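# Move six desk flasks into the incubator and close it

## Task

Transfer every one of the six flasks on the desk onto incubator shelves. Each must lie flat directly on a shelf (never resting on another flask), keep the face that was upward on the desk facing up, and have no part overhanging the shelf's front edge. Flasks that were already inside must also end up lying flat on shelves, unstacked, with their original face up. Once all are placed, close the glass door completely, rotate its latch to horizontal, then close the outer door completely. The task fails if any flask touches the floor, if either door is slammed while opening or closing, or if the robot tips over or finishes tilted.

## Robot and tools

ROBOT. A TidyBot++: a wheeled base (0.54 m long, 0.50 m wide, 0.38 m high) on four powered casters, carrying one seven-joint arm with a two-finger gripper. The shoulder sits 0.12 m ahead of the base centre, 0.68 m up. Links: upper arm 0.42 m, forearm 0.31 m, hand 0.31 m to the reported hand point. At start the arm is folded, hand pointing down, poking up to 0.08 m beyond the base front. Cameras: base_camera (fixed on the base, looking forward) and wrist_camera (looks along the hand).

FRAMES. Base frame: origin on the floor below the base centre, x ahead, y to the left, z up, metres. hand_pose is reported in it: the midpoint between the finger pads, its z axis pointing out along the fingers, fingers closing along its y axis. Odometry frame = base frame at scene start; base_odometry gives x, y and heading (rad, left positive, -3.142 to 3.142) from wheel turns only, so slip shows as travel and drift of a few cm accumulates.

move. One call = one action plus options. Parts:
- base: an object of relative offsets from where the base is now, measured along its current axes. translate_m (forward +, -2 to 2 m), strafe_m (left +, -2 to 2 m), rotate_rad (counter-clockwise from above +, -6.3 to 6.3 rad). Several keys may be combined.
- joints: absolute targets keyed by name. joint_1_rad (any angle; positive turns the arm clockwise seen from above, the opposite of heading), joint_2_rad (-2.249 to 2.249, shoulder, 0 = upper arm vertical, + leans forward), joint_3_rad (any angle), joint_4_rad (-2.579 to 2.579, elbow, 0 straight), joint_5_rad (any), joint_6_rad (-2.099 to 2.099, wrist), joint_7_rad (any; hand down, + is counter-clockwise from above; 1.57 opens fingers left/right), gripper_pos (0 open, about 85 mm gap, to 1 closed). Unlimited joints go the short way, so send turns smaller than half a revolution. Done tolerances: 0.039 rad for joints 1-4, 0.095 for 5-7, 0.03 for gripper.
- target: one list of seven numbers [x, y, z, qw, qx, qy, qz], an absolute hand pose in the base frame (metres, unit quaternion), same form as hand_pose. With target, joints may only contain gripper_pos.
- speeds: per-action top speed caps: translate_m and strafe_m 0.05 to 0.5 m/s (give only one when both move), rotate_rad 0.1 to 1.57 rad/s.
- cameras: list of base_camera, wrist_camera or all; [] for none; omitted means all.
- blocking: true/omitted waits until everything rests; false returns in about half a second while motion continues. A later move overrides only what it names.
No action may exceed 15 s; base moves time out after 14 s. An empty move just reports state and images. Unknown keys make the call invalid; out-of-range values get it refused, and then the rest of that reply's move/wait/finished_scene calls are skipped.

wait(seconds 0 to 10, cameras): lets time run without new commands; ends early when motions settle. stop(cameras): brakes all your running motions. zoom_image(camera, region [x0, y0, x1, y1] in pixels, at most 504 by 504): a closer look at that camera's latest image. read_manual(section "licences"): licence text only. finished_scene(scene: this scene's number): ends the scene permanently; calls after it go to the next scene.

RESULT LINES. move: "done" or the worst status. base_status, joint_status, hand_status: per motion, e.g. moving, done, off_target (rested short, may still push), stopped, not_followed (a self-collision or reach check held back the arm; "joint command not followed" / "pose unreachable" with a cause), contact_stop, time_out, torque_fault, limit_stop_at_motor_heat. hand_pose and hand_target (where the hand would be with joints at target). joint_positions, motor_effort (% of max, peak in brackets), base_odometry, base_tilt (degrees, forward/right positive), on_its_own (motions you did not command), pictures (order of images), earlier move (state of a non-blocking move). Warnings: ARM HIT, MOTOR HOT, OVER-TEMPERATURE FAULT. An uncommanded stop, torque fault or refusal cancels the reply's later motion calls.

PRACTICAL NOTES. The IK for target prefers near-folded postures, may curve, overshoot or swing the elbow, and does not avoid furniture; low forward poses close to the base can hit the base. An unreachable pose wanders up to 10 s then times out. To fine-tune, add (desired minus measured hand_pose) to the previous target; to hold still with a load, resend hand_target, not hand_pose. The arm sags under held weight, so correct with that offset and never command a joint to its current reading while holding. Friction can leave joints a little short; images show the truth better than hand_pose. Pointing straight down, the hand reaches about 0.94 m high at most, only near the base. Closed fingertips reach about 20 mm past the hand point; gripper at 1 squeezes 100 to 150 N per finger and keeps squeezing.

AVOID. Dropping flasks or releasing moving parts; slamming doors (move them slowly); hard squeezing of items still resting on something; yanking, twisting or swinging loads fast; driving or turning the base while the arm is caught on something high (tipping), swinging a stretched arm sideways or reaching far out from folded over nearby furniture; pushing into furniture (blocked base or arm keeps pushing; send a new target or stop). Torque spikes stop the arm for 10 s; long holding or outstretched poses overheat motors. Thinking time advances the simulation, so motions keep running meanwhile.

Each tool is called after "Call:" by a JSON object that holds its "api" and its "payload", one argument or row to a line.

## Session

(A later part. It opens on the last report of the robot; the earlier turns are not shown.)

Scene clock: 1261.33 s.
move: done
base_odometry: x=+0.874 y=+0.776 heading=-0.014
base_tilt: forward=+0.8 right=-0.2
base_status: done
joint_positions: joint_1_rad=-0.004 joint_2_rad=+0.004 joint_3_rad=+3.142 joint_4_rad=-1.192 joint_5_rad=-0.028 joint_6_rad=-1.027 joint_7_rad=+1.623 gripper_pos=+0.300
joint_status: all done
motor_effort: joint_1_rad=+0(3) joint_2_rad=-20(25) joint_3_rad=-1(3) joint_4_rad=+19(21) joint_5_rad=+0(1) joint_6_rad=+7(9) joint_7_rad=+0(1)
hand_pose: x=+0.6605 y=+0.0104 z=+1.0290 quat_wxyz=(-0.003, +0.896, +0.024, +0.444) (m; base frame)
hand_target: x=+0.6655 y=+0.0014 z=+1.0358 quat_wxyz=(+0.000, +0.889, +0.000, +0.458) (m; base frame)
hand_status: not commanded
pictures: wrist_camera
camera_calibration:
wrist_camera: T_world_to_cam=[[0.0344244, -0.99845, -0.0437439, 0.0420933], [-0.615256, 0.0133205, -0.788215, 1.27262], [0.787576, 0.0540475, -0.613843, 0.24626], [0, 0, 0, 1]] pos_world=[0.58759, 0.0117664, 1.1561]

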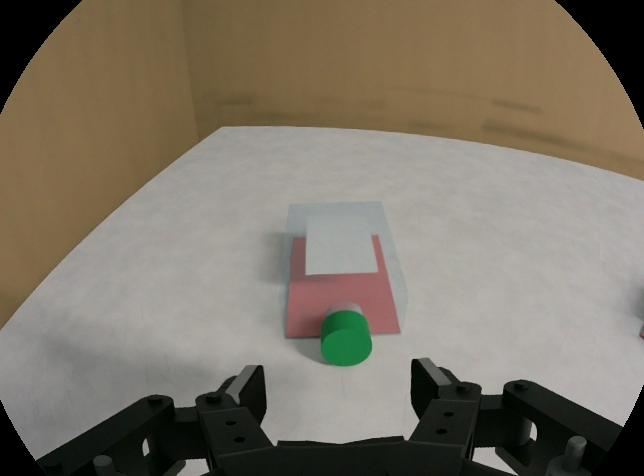

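Call:
{"api": "move", "payload": {
  "joints": {"joint_2_rad": 0.0, "joint_4_rad": -1.365, "joint_6_rad": -0.832},
  "cameras": ["wrist_camera"]
}}

Scene clock: 1311.20 s.
move: done
base_odometry: x=+0.874 y=+0.776 heading=-0.014
base_tilt: forward=+0.8 right=-0.3
base_status: not commanded
joint_positions: joint_1_rad=-0.004 joint_2_rad=+0.004 joint_3_rad=+3.142 joint_4_rad=-1.354 joint_5_rad=-0.028 joint_6_rad=-0.877 joint_7_rad=+1.623 gripper_pos=+0.300
joint_status: all done
motor_effort: joint_1_rad=+0(2) joint_2_rad=-21(23) joint_3_rad=-1(1) joint_4_rad=+20(22) joint_5_rad=-1(1) joint_6_rad=+8(9) joint_7_rad=+0(0)
hand_pose: x=+0.6730 y=+0.0097 z=+0.9772 quat_wxyz=(-0.003, +0.899, +0.021, +0.438) (m; base frame)
hand_target: x=+0.6789 y=+0.0014 z=+0.9844 quat_wxyz=(+0.000, +0.891, +0.000, +0.455) (m; base frame)
hand_status: not commanded
pictures: wrist_camera
camera_calibration:
wrist_camera: T_world_to_cam=[[0.0300417, -0.998522, -0.0452961, 0.0432299], [-0.624663, 0.016622, -0.780717, 1.23853], [0.780316, 0.0517489, -0.623241, 0.218695], [0, 0, 0, 1]] pos_world=[0.601713, 0.011262, 1.1052]

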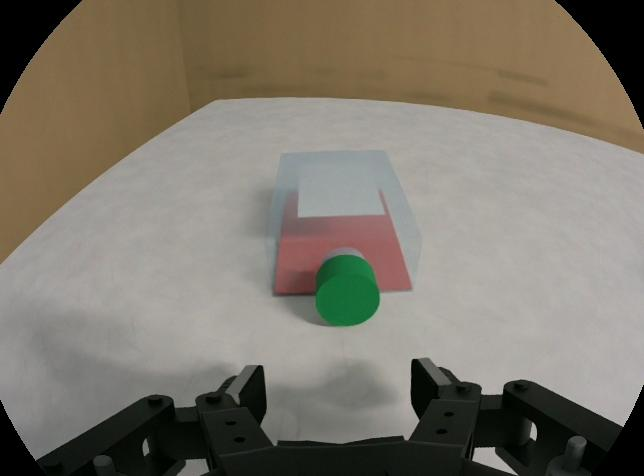

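Call:
{"api": "move", "payload": {
  "base": {"translate_m": 0.066, "strafe_m": -0.005},
  "speeds": {"translate_m": 0.06},
  "joints": {"joint_2_rad": 0.012},
  "cameras": ["wrist_camera"]
}}

Scene clock: 1317.37 s.
move: done
base_odometry: x=+0.940 y=+0.770 heading=-0.014
base_tilt: forward=+0.8 right=-0.3
base_status: done
joint_positions: joint_1_rad=-0.004 joint_2_rad=+0.005 joint_3_rad=+3.142 joint_4_rad=-1.354 joint_5_rad=-0.028 joint_6_rad=-0.874 joint_7_rad=+1.623 gripper_pos=+0.300
joint_status: all done
motor_effort: joint_1_rad=+1(2) joint_2_rad=-21(24) joint_3_rad=-1(2) joint_4_rad=+21(21) joint_5_rad=+0(1) joint_6_rad=+7(8) joint_7_rad=+0(1)
hand_pose: x=+0.6739 y=+0.0097 z=+0.9775 quat_wxyz=(-0.003, +0.898, +0.021, +0.439) (m; base frame)
hand_target: x=+0.6825 y=+0.0014 z=+0.9776 quat_wxyz=(+0.000, +0.893, +0.000, +0.450) (m; base frame)
hand_status: not commanded
pictures: wrist_camera
camera_calibration:
wrist_camera: T_world_to_cam=[[0.0300079, -0.998526, -0.0452362, 0.0431752], [-0.622832, 0.0167175, -0.782177, 1.23957], [0.78178, 0.051646, -0.621412, 0.215452], [0, 0, 0, 1]] pos_world=[0.602311, 0.0112618, 1.1054]

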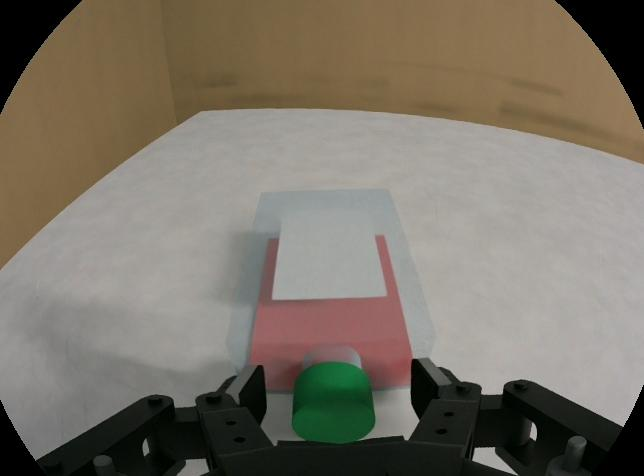

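Call:
{"api": "move", "payload": {
  "base": {"translate_m": -0.004, "strafe_m": 0.004},
  "speeds": {"translate_m": 0.06},
  "joints": {"joint_2_rad": 0.024},
  "cameras": ["wrist_camera"]
}}

Scene clock: 1324.20 s.
move: done
base_odometry: x=+0.936 y=+0.773 heading=-0.014
base_tilt: forward=+0.8 right=-0.3
base_status: done
joint_positions: joint_1_rad=-0.003 joint_2_rad=+0.008 joint_3_rad=+3.142 joint_4_rad=-1.354 joint_5_rad=-0.027 joint_6_rad=-0.873 joint_7_rad=+1.623 gripper_pos=+0.300
joint_status: all done
motor_effort: joint_1_rad=+0(5) joint_2_rad=-22(23) joint_3_rad=-1(4) joint_4_rad=+20(21) joint_5_rad=-1(2) joint_6_rad=+7(8) joint_7_rad=+0(0)
hand_pose: x=+0.6750 y=+0.0096 z=+0.9758 quat_wxyz=(-0.003, +0.899, +0.021, +0.438) (m; base frame)
hand_target: x=+0.6861 y=+0.0014 z=+0.9708 quat_wxyz=(+0.000, +0.896, +0.000, +0.444) (m; base frame)
hand_status: not commanded
pictures: wrist_camera
camera_calibration:
wrist_camera: T_world_to_cam=[[0.029806, -0.998531, -0.0452592, 0.0431081], [-0.624945, 0.0167218, -0.780489, 1.2386], [0.780099, 0.0515478, -0.623529, 0.216717], [0, 0, 0, 1]] pos_world=[0.603714, 0.0111618, 1.1038]

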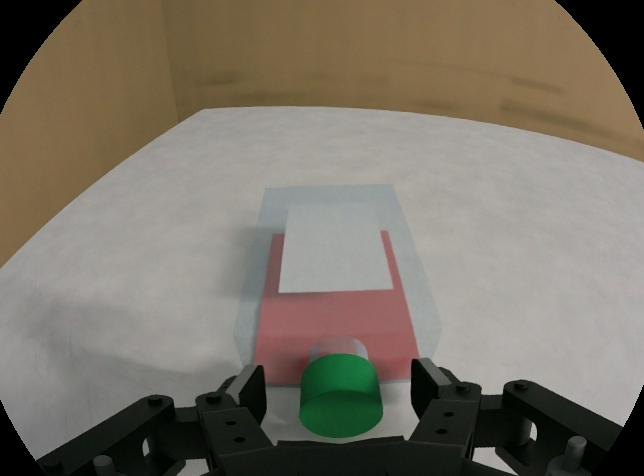

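Call:
{"api": "move", "payload": {
  "joints": {"gripper_pos": 0.6, "joint_2_rad": 0.030},
  "cameras": []
}}

Call:
{"api": "move", "payload": {
  "joints": {"gripper_pos": 0.8},
  "cameras": ["wrist_camera"]
}}

Scene clock: 1330.87 s.
move: done
base_odometry: x=+0.936 y=+0.773 heading=-0.014
base_tilt: forward=+0.8 right=-0.3
base_status: not commanded
joint_positions: joint_1_rad=-0.003 joint_2_rad=+0.009 joint_3_rad=+3.142 joint_4_rad=-1.354 joint_5_rad=-0.027 joint_6_rad=-0.873 joint_7_rad=+1.623 gripper_pos=+0.600
joint_status: all done
motor_effort: joint_1_rad=+0(1) joint_2_rad=-21(22) joint_3_rad=-1(1) joint_4_rad=+20(21) joint_5_rad=-1(1) joint_6_rad=+7(8) joint_7_rad=+0(1)
hand_pose: x=+0.6752 y=+0.0096 z=+0.9754 quat_wxyz=(-0.003, +0.899, +0.021, +0.438) (m; base frame)
hand_target: x=+0.6878 y=+0.0014 z=+0.9674 quat_wxyz=(+0.000, +0.897, +0.000, +0.442) (m; base frame)
hand_status: not commanded
pictures: none
No camera images: "cameras" was empty.

Scene clock: 1331.50 s.
move: off_target
base_odometry: x=+0.936 y=+0.773 heading=-0.014
base_tilt: forward=+0.8 right=-0.3
base_status: not commanded
joint_positions: joint_1_rad=-0.003 joint_2_rad=+0.009 joint_3_rad=+3.142 joint_4_rad=-1.354 joint_5_rad=-0.027 joint_6_rad=-0.871 joint_7_rad=+1.623 gripper_pos=+0.683
joint_status: gripper_pos off_target (ended at +0.683, target +0.800)
motor_effort: joint_1_rad=+1(2) joint_2_rad=-21(22) joint_3_rad=-1(1) joint_4_rad=+20(21) joint_5_rad=+0(1) joint_6_rad=+7(8) joint_7_rad=+0(1)
hand_pose: x=+0.6755 y=+0.0096 z=+0.9756 quat_wxyz=(-0.003, +0.899, +0.021, +0.438) (m; base frame)
hand_target: x=+0.6878 y=+0.0014 z=+0.9674 quat_wxyz=(+0.000, +0.897, +0.000, +0.442) (m; base frame)
hand_status: not commanded
pictures: wrist_camera
camera_calibration:
wrist_camera: T_world_to_cam=[[0.029767, -0.998529, -0.0453229, 0.0431809], [-0.624558, 0.0168216, -0.780797, 1.2388], [0.780411, 0.0515488, -0.623139, 0.215662], [0, 0, 0, 1]] pos_world=[0.604114, 0.0111617, 1.1036]

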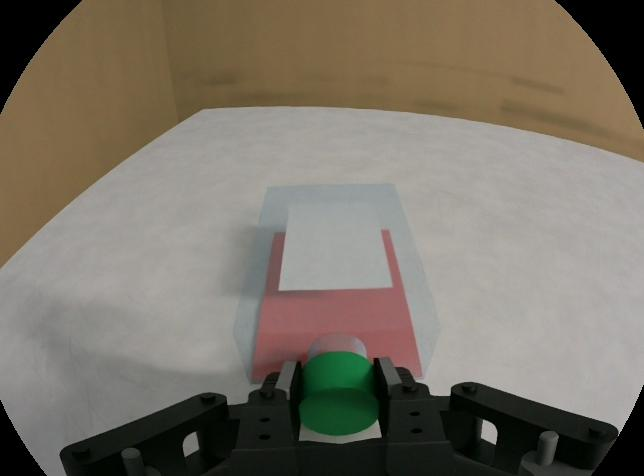

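Call:
{"api": "move", "payload": {
  "joints": {"gripper_pos": 0.88},
  "cameras": []
}}

Call:
{"api": "move", "payload": {
  "joints": {"joint_2_rad": 0.03, "joint_4_rad": -1.27, "joint_6_rad": -0.925},
  "cameras": ["wrist_camera"]
}}

Scene clock: 1337.63 s.
move: off_target
base_odometry: x=+0.936 y=+0.773 heading=-0.014
base_tilt: forward=+0.8 right=-0.3
base_status: not commanded
joint_positions: joint_1_rad=-0.003 joint_2_rad=+0.009 joint_3_rad=+3.142 joint_4_rad=-1.354 joint_5_rad=-0.027 joint_6_rad=-0.871 joint_7_rad=+1.623 gripper_pos=+0.683
joint_status: gripper_pos off_target (ended at +0.683, target +0.880)
motor_effort: joint_1_rad=+0(1) joint_2_rad=-21(21) joint_3_rad=-1(1) joint_4_rad=+19(20) joint_5_rad=+0(1) joint_6_rad=+7(7) joint_7_rad=+0(0)
hand_pose: x=+0.6755 y=+0.0096 z=+0.9756 quat_wxyz=(-0.003, +0.899, +0.021, +0.438) (m; base frame)
hand_target: x=+0.6878 y=+0.0014 z=+0.9674 quat_wxyz=(+0.000, +0.897, +0.000, +0.442) (m; base frame)
hand_status: not commanded
pictures: none
No camera images: "cameras" was empty.

Scene clock: 1338.53 s.
move: done
base_odometry: x=+0.936 y=+0.773 heading=-0.014
base_tilt: forward=+0.8 right=-0.3
base_status: not commanded
joint_positions: joint_1_rad=-0.003 joint_2_rad=+0.015 joint_3_rad=+3.142 joint_4_rad=-1.293 joint_5_rad=-0.027 joint_6_rad=-0.905 joint_7_rad=+1.623 gripper_pos=+0.683
joint_status: all done
motor_effort: joint_1_rad=+0(1) joint_2_rad=-22(24) joint_3_rad=-1(1) joint_4_rad=+20(22) joint_5_rad=-1(1) joint_6_rad=+8(9) joint_7_rad=+0(1)
hand_pose: x=+0.6782 y=+0.0098 z=+0.9977 quat_wxyz=(-0.003, +0.894, +0.022, +0.448) (m; base frame)
hand_target: x=+0.6815 y=+0.0014 z=+0.9970 quat_wxyz=(+0.000, +0.897, +0.000, +0.442) (m; base frame)
hand_status: not commanded
pictures: wrist_camera
camera_calibration:
wrist_camera: T_world_to_cam=[[0.0316307, -0.998509, -0.0444797, 0.0422427], [-0.607734, 0.0161168, -0.793977, 1.25954], [0.793511, 0.0521458, -0.606318, 0.20169], [0, 0, 0, 1]] pos_world=[0.604086, 0.0113626, 1.12421]

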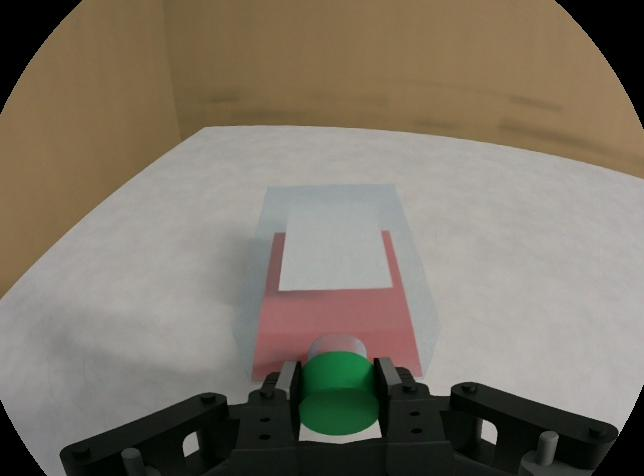

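Call:
{"api": "move", "payload": {
  "base": {"translate_m": -0.4},
  "speeds": {"translate_m": 0.25},
  "joints": {"joint_2_rad": -0.02, "joint_4_rad": -1.12, "joint_6_rad": -1.105},
  "cameras": []
}}

Call:
{"api": "move", "payload": {
  "base": {"translate_m": -1.05, "strafe_m": -0.572, "rotate_rad": -1.821},
  "speeds": {"translate_m": 0.35, "rotate_rad": 0.6},
  "joints": {"joint_2_rad": -0.335, "joint_4_rad": -2.2, "joint_6_rad": -0.34},
  "cameras": ["base_camera", "wrist_camera"]
}}

Scene clock: 1361.53 s.
move: done
base_odometry: x=+0.536 y=+0.779 heading=-0.014
base_tilt: forward=+0.8 right=-0.3
base_status: done
joint_positions: joint_1_rad=-0.003 joint_2_rad=-0.015 joint_3_rad=+3.142 joint_4_rad=-1.144 joint_5_rad=-0.027 joint_6_rad=-1.073 joint_7_rad=+1.623 gripper_pos=+0.683
joint_status: all done
motor_effort: joint_1_rad=+0(2) joint_2_rad=-20(27) joint_3_rad=-1(3) joint_4_rad=+19(22) joint_5_rad=-1(1) joint_6_rad=+8(9) joint_7_rad=+0(1)
hand_pose: x=+0.6481 y=+0.0105 z=+1.0530 quat_wxyz=(-0.003, +0.891, +0.024, +0.453) (m; base frame)
hand_target: x=+0.6415 y=+0.0014 z=+1.0606 quat_wxyz=(+0.000, +0.892, +0.000, +0.451) (m; base frame)
hand_status: not commanded
pictures: none
No camera images: "cameras" was empty.

Scene clock: 1365.97 s.
move: done
base_odometry: x=-0.522 y=+0.223 heading=-1.836
base_tilt: forward=+0.8 right=-0.3
base_status: done
joint_positions: joint_1_rad=-0.004 joint_2_rad=-0.313 joint_3_rad=+3.141 joint_4_rad=-2.190 joint_5_rad=-0.027 joint_6_rad=-0.386 joint_7_rad=+1.623 gripper_pos=+0.683
joint_status: all done
motor_effort: joint_1_rad=+0(4) joint_2_rad=-10(24) joint_3_rad=-1(2) joint_4_rad=+20(22) joint_5_rad=-1(1) joint_6_rad=+8(9) joint_7_rad=+0(1)
hand_pose: x=+0.5288 y=+0.0062 z=+0.7888 quat_wxyz=(+0.000, +0.905, +0.016, +0.426) (m; base frame)
hand_target: x=+0.5323 y=+0.0014 z=+0.8036 quat_wxyz=(+0.000, +0.892, +0.000, +0.451) (m; base frame)
hand_status: not commanded
pictures: base_camera, wrist_camera
camera_calibration:
wrist_camera: T_world_to_cam=[[0.0162696, -0.99885, -0.0451102, 0.0426868], [-0.645968, 0.0239365, -0.762989, 0.998643], [0.763191, 0.0415533, -0.644836, 0.240205], [0, 0, 0, 1]] pos_world=[0.461076, 0.00875237, 0.918772]

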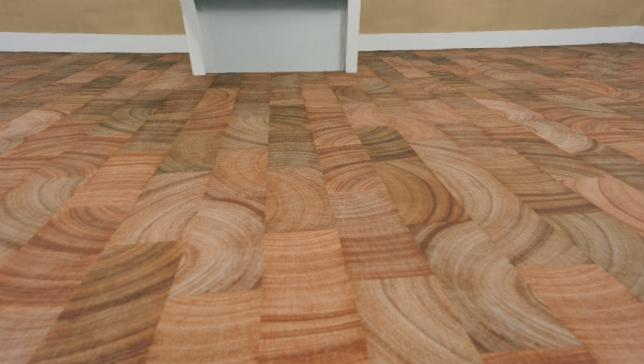

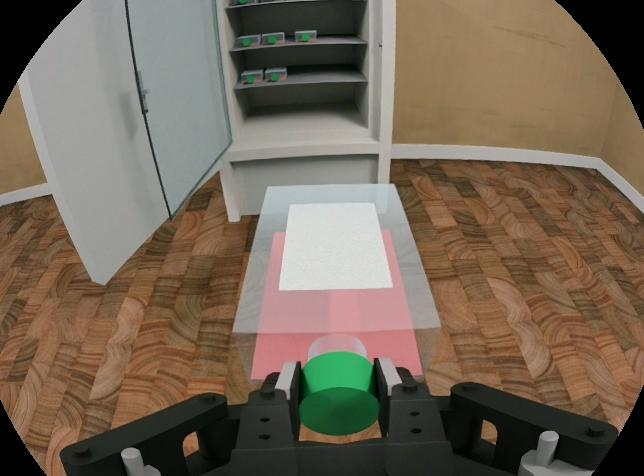

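Call:
{"api": "zoom_image", "payload": {
  "camera": "wrist_camera",
  "region": [200, 0, 420, 240]
}}

Call:
{"api": "zoom_image", "payload": {
  "camera": "base_camera",
  "region": [170, 0, 380, 100]
}}

Scaled by 2.100.

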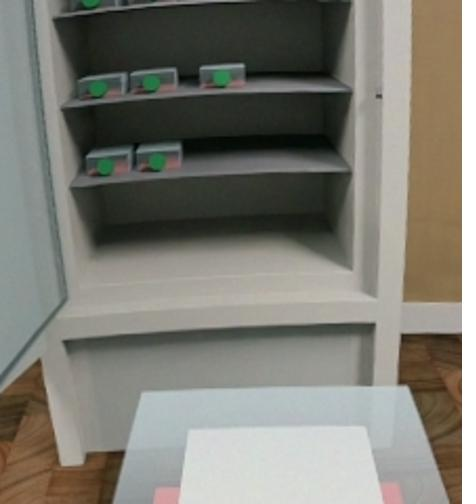

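Scaled by 2.400.

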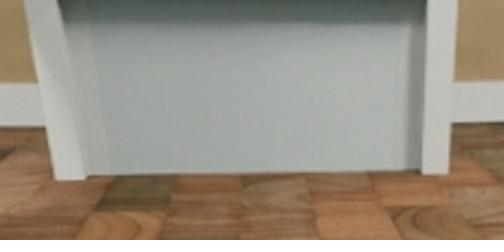

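Call:
{"api": "move", "payload": {
  "base": {"translate_m": 0.95, "strafe_m": -0.01},
  "speeds": {"translate_m": 0.35},
  "joints": {"joint_2_rad": 0.113, "joint_4_rad": -1.79, "joint_6_rad": -0.325},
  "cameras": ["base_camera", "wrist_camera"]
}}

Scene clock: 1431.00 s.
move: done
base_odometry: x=-0.781 y=-0.692 heading=-1.837
base_tilt: forward=+0.8 right=-0.3
base_status: done
joint_positions: joint_1_rad=-0.004 joint_2_rad=+0.103 joint_3_rad=+3.141 joint_4_rad=-1.815 joint_5_rad=-0.027 joint_6_rad=-0.368 joint_7_rad=+1.623 gripper_pos=+0.683
joint_status: all done
motor_effort: joint_1_rad=+0(2) joint_2_rad=-25(27) joint_3_rad=-1(1) joint_4_rad=+20(22) joint_5_rad=-1(1) joint_6_rad=+8(9) joint_7_rad=+0(1)
hand_pose: x=+0.6928 y=+0.0068 z=+0.7895 quat_wxyz=(+0.000, +0.910, +0.016, +0.415) (m; base frame)
hand_target: x=+0.7101 y=+0.0014 z=+0.8072 quat_wxyz=(+0.000, +0.897, +0.000, +0.441) (m; base frame)
hand_status: not commanded
pictures: base_camera, wrist_camera
camera_calibration:
wrist_camera: T_world_to_cam=[[0.0147866, -0.998861, -0.045359, 0.0418273], [-0.663555, 0.0241324, -0.747738, 1.10519], [0.747981, 0.0411547, -0.662443, 0.139883], [0, 0, 0, 1]] pos_world=[0.628104, 0.00935211, 0.920951]

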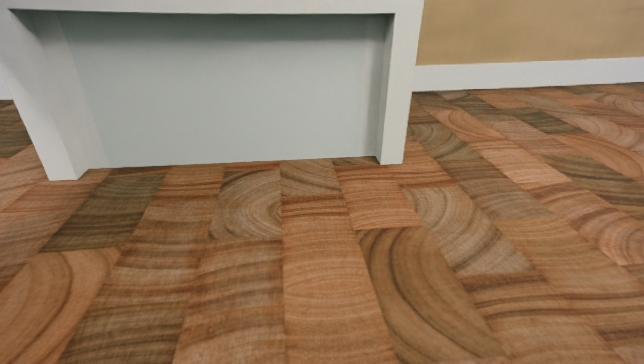

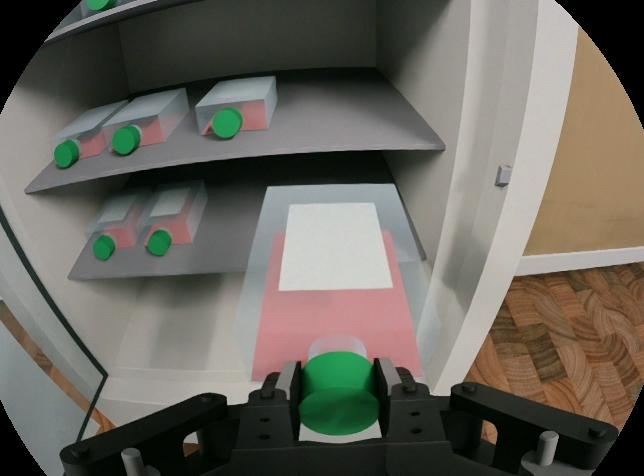

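Call:
{"api": "move", "payload": {
  "base": {"translate_m": 0.2},
  "speeds": {"translate_m": 0.2},
  "joints": {"joint_2_rad": 0.1, "joint_4_rad": -1.755, "joint_6_rad": -0.325},
  "cameras": ["wrist_camera"]
}}

Scene clock: 1459.37 s.
move: done
base_odometry: x=-0.834 y=-0.885 heading=-1.837
base_tilt: forward=+0.8 right=-0.3
base_status: done
joint_positions: joint_1_rad=-0.004 joint_2_rad=+0.102 joint_3_rad=+3.141 joint_4_rad=-1.779 joint_5_rad=-0.027 joint_6_rad=-0.365 joint_7_rad=+1.623 gripper_pos=+0.683
joint_status: all done
motor_effort: joint_1_rad=+2(2) joint_2_rad=-25(28) joint_3_rad=-1(2) joint_4_rad=+20(22) joint_5_rad=+0(1) joint_6_rad=+8(10) joint_7_rad=+0(0)
hand_pose: x=+0.7042 y=+0.0068 z=+0.8096 quat_wxyz=(+0.000, +0.901, +0.016, +0.433) (m; base frame)
hand_target: x=+0.7180 y=+0.0014 z=+0.8342 quat_wxyz=(+0.000, +0.887, +0.000, +0.462) (m; base frame)
hand_status: not commanded
pictures: wrist_camera
camera_calibration:
wrist_camera: T_world_to_cam=[[0.0164882, -0.998859, -0.0448186, 0.0409436], [-0.633738, 0.0242308, -0.773168, 1.1274], [0.773372, 0.0411514, -0.632615, 0.102721], [0, 0, 0, 1]] pos_world=[0.634358, 0.00935197, 0.938485]

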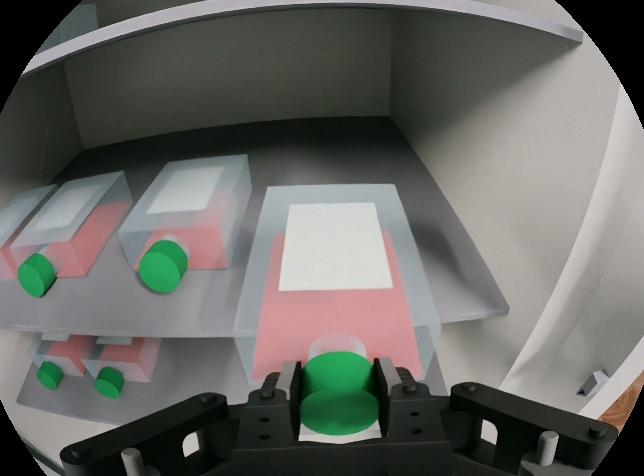

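Call:
{"api": "move", "payload": {
  "base": {"translate_m": 0.125},
  "speeds": {"translate_m": 0.1},
  "cameras": ["wrist_camera"]
}}

Scene clock: 1477.00 s.
move: done
base_odometry: x=-0.867 y=-1.006 heading=-1.837
base_tilt: forward=+0.8 right=-0.3
base_status: done
joint_positions: joint_1_rad=-0.004 joint_2_rad=+0.102 joint_3_rad=+3.141 joint_4_rad=-1.779 joint_5_rad=-0.027 joint_6_rad=-0.365 joint_7_rad=+1.623 gripper_pos=+0.683
joint_status: not commanded
motor_effort: joint_1_rad=+1(2) joint_2_rad=-25(28) joint_3_rad=-1(2) joint_4_rad=+20(21) joint_5_rad=-1(1) joint_6_rad=+8(8) joint_7_rad=+0(1)
hand_pose: x=+0.7042 y=+0.0068 z=+0.8102 quat_wxyz=(+0.000, +0.901, +0.016, +0.433) (m; base frame)
hand_target: x=+0.7180 y=+0.0014 z=+0.8342 quat_wxyz=(+0.000, +0.887, +0.000, +0.462) (m; base frame)
hand_status: not commanded
pictures: wrist_camera
camera_calibration:
wrist_camera: T_world_to_cam=[[0.0165382, -0.998859, -0.0448032, 0.0409198], [-0.632855, 0.0242342, -0.773891, 1.1279], [0.774093, 0.0411527, -0.631732, 0.101752], [0, 0, 0, 1]] pos_world=[0.634357, 0.00935197, 0.938986]

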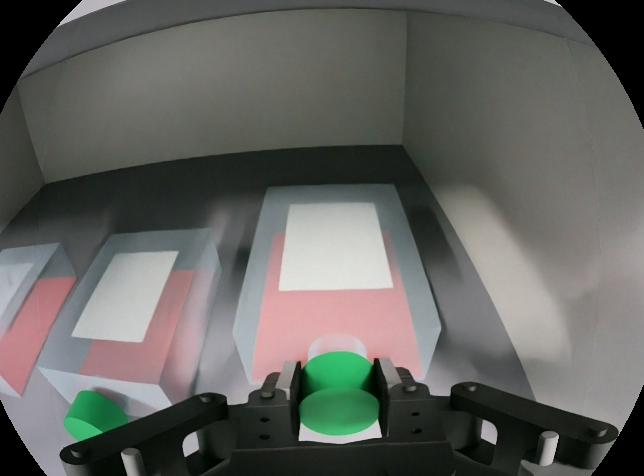

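Call:
{"api": "move", "payload": {
  "joints": {"joint_2_rad": 0.116, "joint_4_rad": -1.807, "joint_6_rad": -0.262},
  "cameras": []
}}

Call:
{"api": "move", "payload": {
  "joints": {"joint_2_rad": 0.126, "joint_4_rad": -1.825, "joint_6_rad": -0.24},
  "cameras": ["wrist_camera"]
}}

Scene clock: 1482.57 s.
move: done
base_odometry: x=-0.867 y=-1.006 heading=-1.837
base_tilt: forward=+0.8 right=-0.3
base_status: not commanded
joint_positions: joint_1_rad=-0.004 joint_2_rad=+0.102 joint_3_rad=+3.141 joint_4_rad=-1.805 joint_5_rad=-0.027 joint_6_rad=-0.307 joint_7_rad=+1.623 gripper_pos=+0.683
joint_status: all done
motor_effort: joint_1_rad=+0(2) joint_2_rad=-25(26) joint_3_rad=-1(1) joint_4_rad=+21(21) joint_5_rad=+0(1) joint_6_rad=+8(9) joint_7_rad=+0(1)
hand_pose: x=+0.7078 y=+0.0063 z=+0.8103 quat_wxyz=(+0.001, +0.894, +0.015, +0.448) (m; base frame)
hand_target: x=+0.7172 y=+0.0014 z=+0.8119 quat_wxyz=(+0.000, +0.888, +0.000, +0.460) (m; base frame)
hand_status: not commanded
pictures: none
No camera images: "cameras" was empty.

Scene clock: 1483.17 s.
move: done
base_odometry: x=-0.867 y=-1.006 heading=-1.837
base_tilt: forward=+0.8 right=-0.3
base_status: not commanded
joint_positions: joint_1_rad=-0.004 joint_2_rad=+0.106 joint_3_rad=+3.141 joint_4_rad=-1.818 joint_5_rad=-0.027 joint_6_rad=-0.284 joint_7_rad=+1.623 gripper_pos=+0.683
joint_status: all done
motor_effort: joint_1_rad=+0(1) joint_2_rad=-25(26) joint_3_rad=-1(1) joint_4_rad=+21(21) joint_5_rad=+0(1) joint_6_rad=+8(9) joint_7_rad=+0(0)
hand_pose: x=+0.7086 y=+0.0061 z=+0.8065 quat_wxyz=(+0.001, +0.893, +0.015, +0.450) (m; base frame)
hand_target: x=+0.7171 y=+0.0014 z=+0.8016 quat_wxyz=(+0.000, +0.889, +0.000, +0.458) (m; base frame)
hand_status: not commanded
pictures: wrist_camera
camera_calibration:
wrist_camera: T_world_to_cam=[[0.0160868, -0.998917, -0.0436572, 0.0394561], [-0.602981, 0.0251377, -0.797359, 1.12551], [0.797593, 0.0391514, -0.601924, 0.0554264], [0, 0, 0, 1]] pos_world=[0.633816, 0.00895082, 0.932517]

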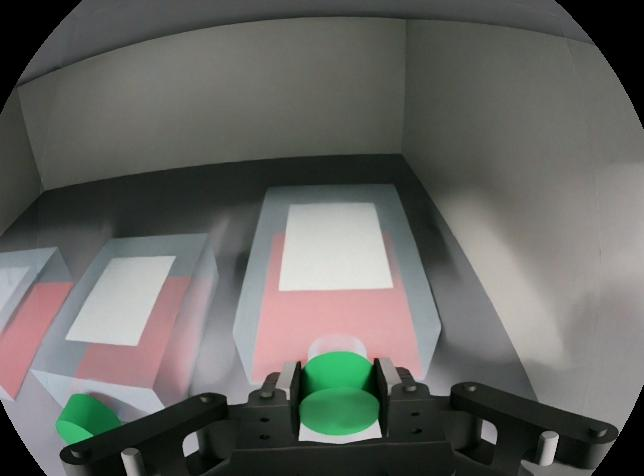

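Call:
{"api": "move", "payload": {
  "joints": {"joint_2_rad": 0.14, "joint_4_rad": -1.845, "joint_6_rad": -0.255},
  "cameras": []
}}

Call:
{"api": "move", "payload": {
  "joints": {"joint_2_rad": 0.142, "joint_4_rad": -1.862, "joint_6_rad": -0.245},
  "cameras": ["wrist_camera"]
}}

Scene clock: 1488.57 s.
move: done
base_odometry: x=-0.867 y=-1.006 heading=-1.837
base_tilt: forward=+0.8 right=-0.3
base_status: not commanded
joint_positions: joint_1_rad=-0.004 joint_2_rad=+0.120 joint_3_rad=+3.141 joint_4_rad=-1.838 joint_5_rad=-0.027 joint_6_rad=-0.284 joint_7_rad=+1.623 gripper_pos=+0.683
joint_status: all done
motor_effort: joint_1_rad=+1(2) joint_2_rad=-25(26) joint_3_rad=-1(1) joint_4_rad=+20(21) joint_5_rad=+0(1) joint_6_rad=+8(9) joint_7_rad=+0(1)
hand_pose: x=+0.7044 y=+0.0061 z=+0.7873 quat_wxyz=(+0.001, +0.900, +0.015, +0.435) (m; base frame)
hand_target: x=+0.7096 y=+0.0014 z=+0.7788 quat_wxyz=(+0.000, +0.900, +0.000, +0.436) (m; base frame)
hand_status: not commanded
pictures: none
No camera images: "cameras" was empty.

Scene clock: 1489.13 s.
move: done
base_odometry: x=-0.867 y=-1.006 heading=-1.837
base_tilt: forward=+0.8 right=-0.3
base_status: not commanded
joint_positions: joint_1_rad=-0.004 joint_2_rad=+0.120 joint_3_rad=+3.141 joint_4_rad=-1.845 joint_5_rad=-0.027 joint_6_rad=-0.273 joint_7_rad=+1.623 gripper_pos=+0.683
joint_status: all done
motor_effort: joint_1_rad=+1(1) joint_2_rad=-23(25) joint_3_rad=-1(1) joint_4_rad=+18(21) joint_5_rad=+0(0) joint_6_rad=+7(8) joint_7_rad=+0(1)
hand_pose: x=+0.7044 y=+0.0060 z=+0.7862 quat_wxyz=(+0.001, +0.899, +0.015, +0.437) (m; base frame)
hand_target: x=+0.7063 y=+0.0014 z=+0.7711 quat_wxyz=(+0.000, +0.902, +0.000, +0.432) (m; base frame)
hand_status: not commanded
pictures: wrist_camera
camera_calibration:
wrist_camera: T_world_to_cam=[[0.0144463, -0.998933, -0.0438749, 0.0398136], [-0.626869, 0.0251371, -0.778719, 1.109], [0.778991, 0.0387534, -0.625836, 0.0785243], [0, 0, 0, 1]] pos_world=[0.633453, 0.00885085, 0.914491]

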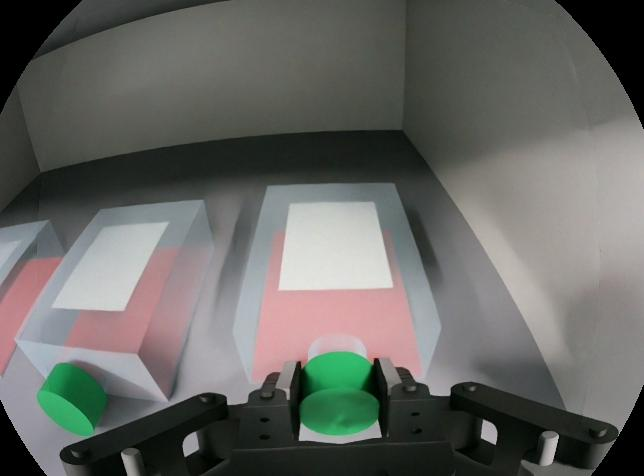

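Call:
{"api": "move", "payload": {
  "joints": {"gripper_pos": 0.6},
  "cameras": []
}}

Call:
{"api": "move", "payload": {
  "joints": {"gripper_pos": 0.4},
  "cameras": ["wrist_camera"]
}}

Scene clock: 1495.03 s.
move: done
base_odometry: x=-0.867 y=-1.006 heading=-1.837
base_tilt: forward=+0.8 right=-0.3
base_status: not commanded
joint_positions: joint_1_rad=-0.004 joint_2_rad=+0.121 joint_3_rad=+3.141 joint_4_rad=-1.848 joint_5_rad=-0.027 joint_6_rad=-0.273 joint_7_rad=+1.623 gripper_pos=+0.600
joint_status: all done
motor_effort: joint_1_rad=+1(2) joint_2_rad=-25(25) joint_3_rad=-1(1) joint_4_rad=+19(20) joint_5_rad=+0(1) joint_6_rad=+7(8) joint_7_rad=+0(1)
hand_pose: x=+0.7033 y=+0.0060 z=+0.7841 quat_wxyz=(+0.001, +0.900, +0.015, +0.435) (m; base frame)
hand_target: x=+0.7063 y=+0.0014 z=+0.7711 quat_wxyz=(+0.000, +0.902, +0.000, +0.432) (m; base frame)
hand_status: not commanded
pictures: none
No camera images: "cameras" was empty.

Scene clock: 1495.67 s.
move: done
base_odometry: x=-0.867 y=-1.006 heading=-1.837
base_tilt: forward=+0.8 right=-0.3
base_status: not commanded
joint_positions: joint_1_rad=-0.004 joint_2_rad=+0.121 joint_3_rad=+3.141 joint_4_rad=-1.848 joint_5_rad=-0.027 joint_6_rad=-0.273 joint_7_rad=+1.623 gripper_pos=+0.400
joint_status: all done
motor_effort: joint_1_rad=+1(1) joint_2_rad=-24(25) joint_3_rad=-1(1) joint_4_rad=+19(20) joint_5_rad=+0(1) joint_6_rad=+7(8) joint_7_rad=+0(0)
hand_pose: x=+0.7033 y=+0.0060 z=+0.7841 quat_wxyz=(+0.001, +0.900, +0.015, +0.435) (m; base frame)
hand_target: x=+0.7063 y=+0.0014 z=+0.7711 quat_wxyz=(+0.000, +0.902, +0.000, +0.432) (m; base frame)
hand_status: not commanded
pictures: wrist_camera
camera_calibration:
wrist_camera: T_world_to_cam=[[0.0143384, -0.998935, -0.043854, 0.039788], [-0.629857, 0.0250397, -0.776307, 1.10684], [0.776579, 0.0387528, -0.628827, 0.0820532], [0, 0, 0, 1]] pos_world=[0.632858, 0.00885099, 0.912588]

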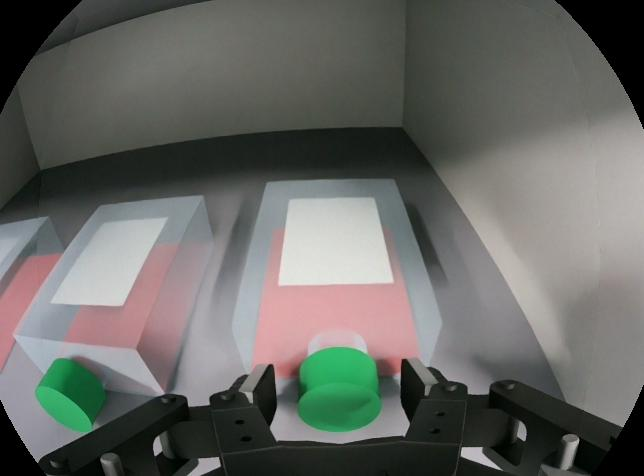

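Call:
{"api": "move", "payload": {
  "base": {"translate_m": -0.12},
  "speeds": {"translate_m": 0.1},
  "cameras": ["wrist_camera"]
}}

Call:
{"api": "move", "payload": {
  "base": {"translate_m": -0.97},
  "speeds": {"translate_m": 0.4},
  "joints": {"joint_2_rad": -0.335, "joint_4_rad": -2.2, "joint_6_rad": -0.34},
  "cameras": ["wrist_camera"]
}}

Scene clock: 1586.10 s.
move: done
base_odometry: x=-0.835 y=-0.890 heading=-1.837
base_tilt: forward=+0.8 right=-0.3
base_status: done
joint_positions: joint_1_rad=-0.004 joint_2_rad=+0.126 joint_3_rad=+3.141 joint_4_rad=-1.851 joint_5_rad=-0.027 joint_6_rad=-0.273 joint_7_rad=+1.623 gripper_pos=+0.400
joint_status: not commanded
motor_effort: joint_1_rad=+1(1) joint_2_rad=-25(27) joint_3_rad=-1(2) joint_4_rad=+20(20) joint_5_rad=+0(1) joint_6_rad=+7(8) joint_7_rad=+0(0)
hand_pose: x=+0.7030 y=+0.0060 z=+0.7800 quat_wxyz=(+0.001, +0.902, +0.015, +0.432) (m; base frame)
hand_target: x=+0.7063 y=+0.0014 z=+0.7711 quat_wxyz=(+0.000, +0.902, +0.000, +0.432) (m; base frame)
hand_status: not commanded
pictures: wrist_camera
camera_calibration:
wrist_camera: T_world_to_cam=[[0.0140176, -0.998935, -0.0439543, 0.0399141], [-0.635533, 0.0250361, -0.771668, 1.10386], [0.771947, 0.0387513, -0.634505, 0.0873304], [0, 0, 0, 1]] pos_world=[0.633567, 0.008851, 0.908981]

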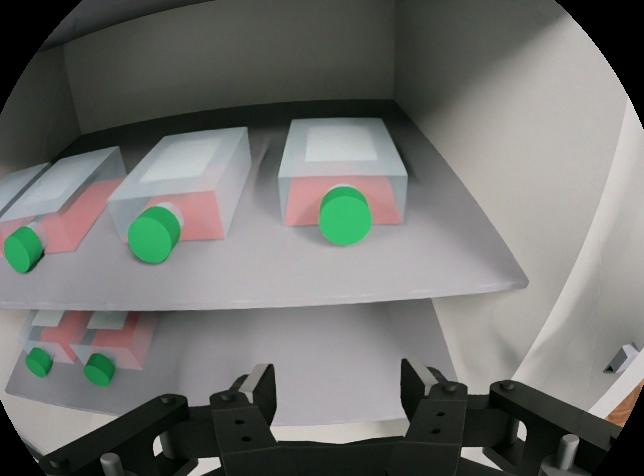

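Scene clock: 1589.67 s.
move: done
base_odometry: x=-0.580 y=+0.046 heading=-1.837
base_tilt: forward=+0.8 right=-0.3
base_status: done
joint_positions: joint_1_rad=-0.004 joint_2_rad=-0.325 joint_3_rad=+3.141 joint_4_rad=-2.188 joint_5_rad=-0.027 joint_6_rad=-0.305 joint_7_rad=+1.623 gripper_pos=+0.400
joint_status: all done
motor_effort: joint_1_rad=+1(2) joint_2_rad=-9(28) joint_3_rad=-1(2) joint_4_rad=+19(21) joint_5_rad=+0(1) joint_6_rad=+8(10) joint_7_rad=+0(1)
hand_pose: x=+0.5432 y=+0.0056 z=+0.8152 quat_wxyz=(+0.001, +0.884, +0.015, +0.468) (m; base frame)
hand_target: x=+0.5323 y=+0.0014 z=+0.8036 quat_wxyz=(+0.000, +0.892, +0.000, +0.451) (m; base frame)
hand_status: not commanded
pictures: wrist_camera
camera_calibration:
wrist_camera: T_world_to_cam=[[0.0183815, -0.998896, -0.0432365, 0.0403866], [-0.570477, 0.0250357, -0.820932, 1.03429], [0.821108, 0.0397554, -0.569386, 0.153364], [0, 0, 0, 1]] pos_world=[0.463365, 0.00835091, 0.938149]

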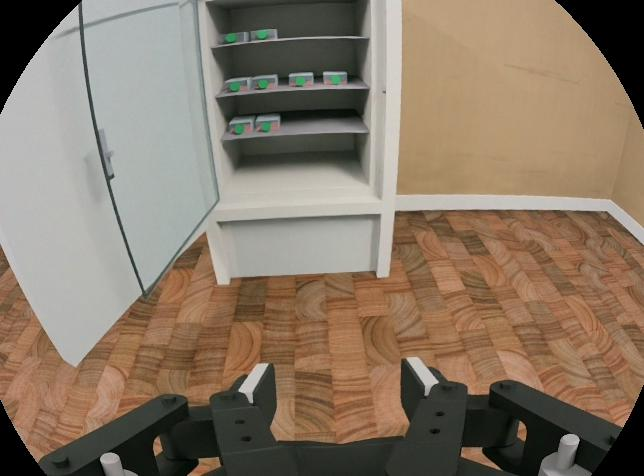

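Call:
{"api": "move", "payload": {
  "base": {"translate_m": -0.793, "strafe_m": 1.183, "rotate_rad": 1.545},
  "speeds": {"translate_m": 0.35, "rotate_rad": 0.6},
  "joints": {"joint_2_rad": 0.02, "joint_4_rad": -1.03, "joint_6_rad": -1.14},
  "cameras": ["base_camera", "wrist_camera"]
}}

Scene clock: 1605.60 s.
move: done
base_odometry: x=+0.770 y=+0.501 heading=-0.291
base_tilt: forward=+0.8 right=-0.3
base_status: done
joint_positions: joint_1_rad=-0.004 joint_2_rad=+0.006 joint_3_rad=+3.142 joint_4_rad=-1.053 joint_5_rad=-0.027 joint_6_rad=-1.102 joint_7_rad=+1.623 gripper_pos=+0.400
joint_status: all done
motor_effort: joint_1_rad=+1(3) joint_2_rad=-20(22) joint_3_rad=-1(3) joint_4_rad=+19(22) joint_5_rad=+0(1) joint_6_rad=+8(9) joint_7_rad=+0(1)
hand_pose: x=+0.6542 y=+0.0110 z=+1.0833 quat_wxyz=(-0.002, +0.882, +0.025, +0.471) (m; base frame)
hand_target: x=+0.6536 y=+0.0014 z=+1.0782 quat_wxyz=(+0.000, +0.889, +0.000, +0.458) (m; base frame)
hand_status: not commanded
pictures: base_camera, wrist_camera
camera_calibration:
wrist_camera: T_world_to_cam=[[0.0395539, -0.998388, -0.0407146, 0.0387525], [-0.5657, 0.0112131, -0.824535, 1.31853], [0.823662, 0.0556458, -0.564344, 0.207309], [0, 0, 0, 1]] pos_world=[0.573608, 0.0123693, 1.20575]

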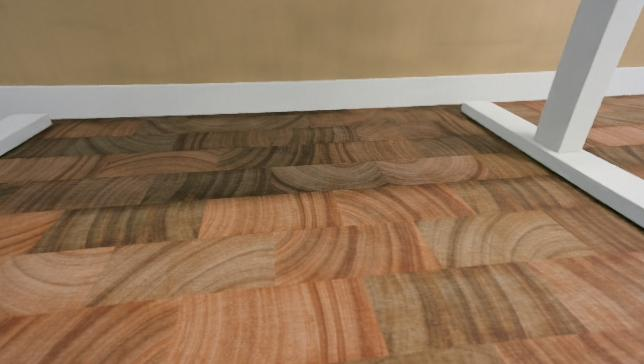

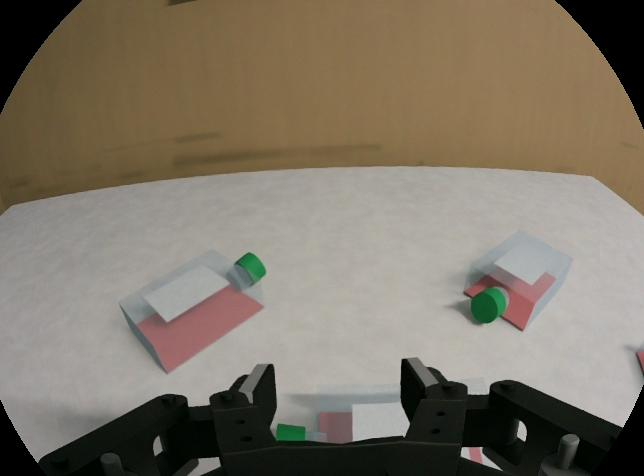

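Call:
{"api": "zoom_image", "payload": {
  "camera": "wrist_camera",
  "region": [440, 210, 600, 350]
}}

Call:
{"api": "zoom_image", "payload": {
  "camera": "wrist_camera",
  "region": [100, 230, 300, 400]
}}

Call:
{"api": "zoom_image", "payload": {
  "camera": "wrist_camera",
  "region": [260, 350, 500, 476]
}}

Scaled by 3.150.

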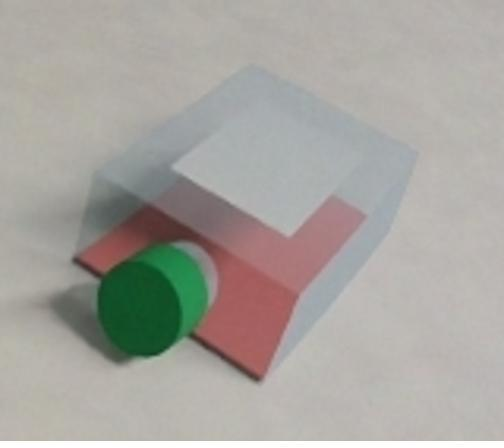

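Scaled by 2.520.

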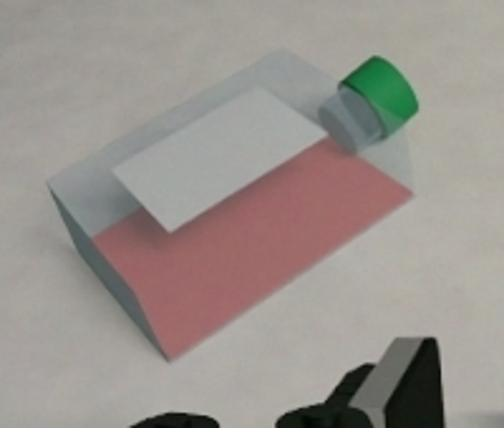

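Scaled by 2.100.

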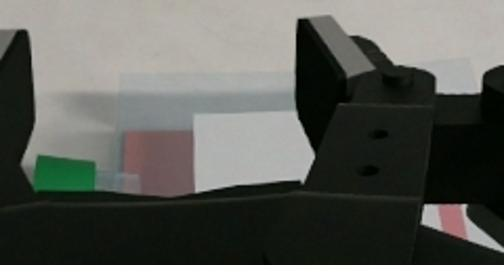

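Call:
{"api": "move", "payload": {
  "base": {"translate_m": 0.194, "strafe_m": 0.464, "rotate_rad": -0.651},
  "speeds": {"translate_m": 0.25, "rotate_rad": 0.5},
  "joints": {"joint_1_rad": 0.0, "joint_2_rad": 0.303, "joint_3_rad": 3.1416, "joint_4_rad": -0.802, "joint_5_rad": 0.261, "joint_6_rad": -1.019, "joint_7_rad": 1.301, "gripper_pos": 0.3},
  "cameras": ["base_camera", "wrist_camera"]
}}

Scene clock: 1660.33 s.
move: time_out
base_odometry: x=+1.083 y=+0.883 heading=-0.941
base_tilt: forward=+0.8 right=-0.3
base_status: translate_m time_out (by the wheels' count: +0.191 of +0.194); strafe_m time_out (by the wheels' count: +0.456 of +0.464); rotate_rad time_out (by the wheels' count: -0.650 of -0.651)
joint_positions: joint_1_rad=-0.004 joint_2_rad=+0.299 joint_3_rad=+3.140 joint_4_rad=-0.823 joint_5_rad=+0.224 joint_6_rad=-1.058 joint_7_rad=+1.379 gripper_pos=+0.300
joint_status: all done
motor_effort: joint_1_rad=+1(11) joint_2_rad=-31(35) joint_3_rad=-1(6) joint_4_rad=+19(21) joint_5_rad=+1(3) joint_6_rad=+8(9) joint_7_rad=+0(1)
hand_pose: x=+0.7790 y=-0.0557 z=+1.0481 quat_wxyz=(+0.066, +0.878, -0.079, +0.468) (m; base frame)
hand_target: x=+0.7863 y=-0.0671 z=+1.0690 quat_wxyz=(+0.064, +0.859, -0.111, +0.496) (m; base frame)
hand_status: not commanded
pictures: base_camera, wrist_camera
camera_calibration:
wrist_camera: T_world_to_cam=[[-0.205965, -0.978392, -0.0181161, 0.134376], [-0.54591, 0.130247, -0.827658, 1.35543], [0.812133, -0.160579, -0.56094, 0.0817032], [0, 0, 0, 1]] pos_world=[0.701267, -0.0319478, 1.1701]

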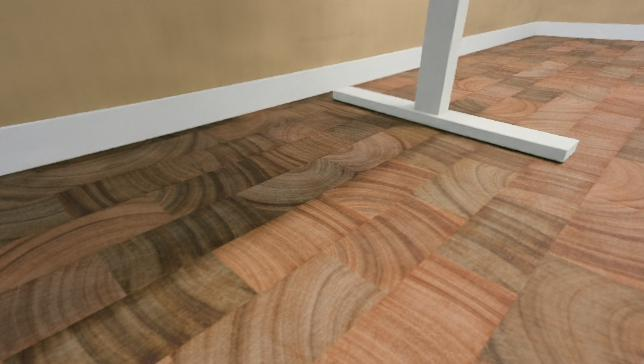

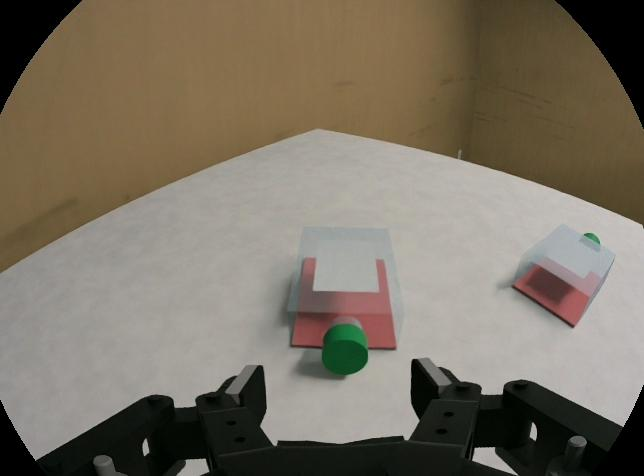

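Call:
{"api": "move", "payload": {
  "base": {"strafe_m": -0.01},
  "speeds": {"strafe_m": 0.1},
  "joints": {"joint_1_rad": 0.0, "joint_2_rad": 0.225, "joint_3_rad": 3.1416, "joint_4_rad": -1.19, "joint_5_rad": 0.348, "joint_6_rad": -0.701, "joint_7_rad": 1.13, "gripper_pos": 0.3},
  "cameras": ["wrist_camera"]
}}

Scene clock: 1694.00 s.
move: done
base_odometry: x=+1.075 y=+0.877 heading=-0.941
base_tilt: forward=+0.8 right=-0.3
base_status: done
joint_positions: joint_1_rad=+0.001 joint_2_rad=+0.231 joint_3_rad=+3.140 joint_4_rad=-1.164 joint_5_rad=+0.303 joint_6_rad=-0.738 joint_7_rad=+1.211 gripper_pos=+0.300
joint_status: all done
motor_effort: joint_1_rad=+1(5) joint_2_rad=-28(32) joint_3_rad=-1(4) joint_4_rad=+19(22) joint_5_rad=+1(2) joint_6_rad=+6(8) joint_7_rad=+0(1)
hand_pose: x=+0.7867 y=-0.0610 z=+0.9897 quat_wxyz=(+0.055, +0.860, -0.107, +0.495) (m; base frame)
hand_target: x=+0.7877 y=-0.0671 z=+0.9911 quat_wxyz=(+0.053, +0.851, -0.129, +0.507) (m; base frame)
hand_status: not commanded
pictures: wrist_camera
camera_calibration:
wrist_camera: T_world_to_cam=[[-0.240262, -0.968093, -0.0711975, 0.20983], [-0.481703, 0.182584, -0.857103, 1.29367], [0.842755, -0.171633, -0.510202, -0.0330821], [0, 0, 0, 1]] pos_world=[0.701459, -0.038746, 1.10687]

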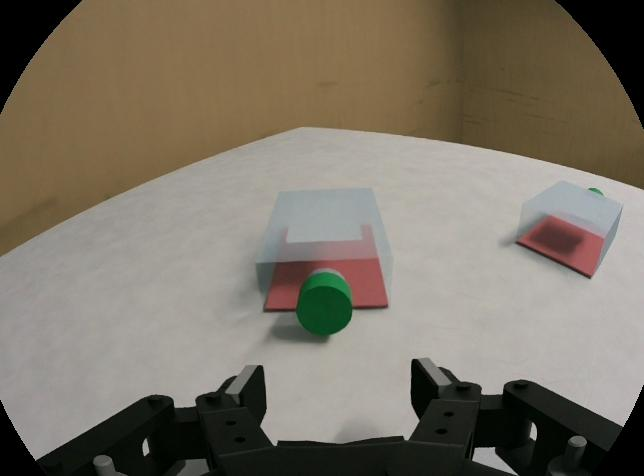

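Call:
{"api": "move", "payload": {
  "base": {"translate_m": 0.049, "strafe_m": 0.026, "rotate_rad": -0.035},
  "speeds": {"translate_m": 0.08},
  "joints": {"joint_2_rad": 0.243, "joint_4_rad": -1.204, "joint_6_rad": -0.672},
  "cameras": ["wrist_camera"]
}}

Scene clock: 1721.40 s.
move: done
base_odometry: x=+1.125 y=+0.853 heading=-0.976
base_tilt: forward=+0.8 right=-0.3
base_status: done
joint_positions: joint_1_rad=+0.004 joint_2_rad=+0.232 joint_3_rad=+3.141 joint_4_rad=-1.190 joint_5_rad=+0.307 joint_6_rad=-0.705 joint_7_rad=+1.208 gripper_pos=+0.300
joint_status: all done
motor_effort: joint_1_rad=+1(3) joint_2_rad=-30(33) joint_3_rad=-1(4) joint_4_rad=+21(21) joint_5_rad=+1(2) joint_6_rad=+8(8) joint_7_rad=+0(1)
hand_pose: x=+0.7892 y=-0.0625 z=+0.9826 quat_wxyz=(+0.055, +0.859, -0.105, +0.498) (m; base frame)
hand_target: x=+0.7964 y=-0.0648 z=+0.9782 quat_wxyz=(+0.051, +0.852, -0.124, +0.505) (m; base frame)
hand_status: not commanded
pictures: wrist_camera
camera_calibration:
wrist_camera: T_world_to_cam=[[-0.237216, -0.968942, -0.0698535, 0.204771], [-0.478262, 0.17907, -0.859767, 1.28882], [0.845574, -0.170542, -0.505886, -0.0455062], [0, 0, 0, 1]] pos_world=[0.703447, -0.040139, 1.09937]

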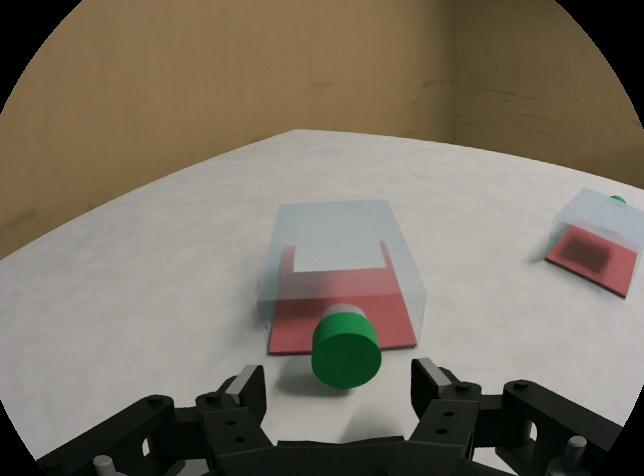

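Call:
{"api": "move", "payload": {
  "base": {"translate_m": 0.037, "strafe_m": -0.012},
  "speeds": {"translate_m": 0.06},
  "joints": {"joint_2_rad": 0.260, "joint_4_rad": -1.206, "joint_6_rad": -0.672},
  "cameras": ["wrist_camera"]
}}

Scene clock: 1735.73 s.
move: done
base_odometry: x=+1.136 y=+0.816 heading=-0.975
base_tilt: forward=+0.8 right=-0.3
base_status: done
joint_positions: joint_1_rad=+0.004 joint_2_rad=+0.240 joint_3_rad=+3.141 joint_4_rad=-1.192 joint_5_rad=+0.307 joint_6_rad=-0.705 joint_7_rad=+1.208 gripper_pos=+0.300
joint_status: all done
motor_effort: joint_1_rad=+0(2) joint_2_rad=-30(32) joint_3_rad=-1(2) joint_4_rad=+21(21) joint_5_rad=+1(2) joint_6_rad=+8(8) joint_7_rad=+0(0)
hand_pose: x=+0.7915 y=-0.0625 z=+0.9757 quat_wxyz=(+0.056, +0.862, -0.105, +0.493) (m; base frame)
hand_target: x=+0.8011 y=-0.0648 z=+0.9655 quat_wxyz=(+0.052, +0.857, -0.123, +0.497) (m; base frame)
hand_status: not commanded
pictures: wrist_camera
camera_calibration:
wrist_camera: T_world_to_cam=[[-0.237921, -0.968935, -0.067511, 0.203122], [-0.487217, 0.179187, -0.8547, 1.28613], [0.840246, -0.170458, -0.514714, -0.0380982], [0, 0, 0, 1]] pos_world=[0.706961, -0.0401392, 1.09336]

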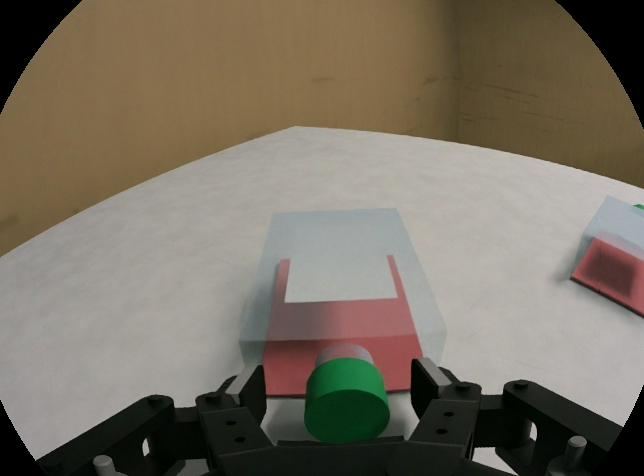

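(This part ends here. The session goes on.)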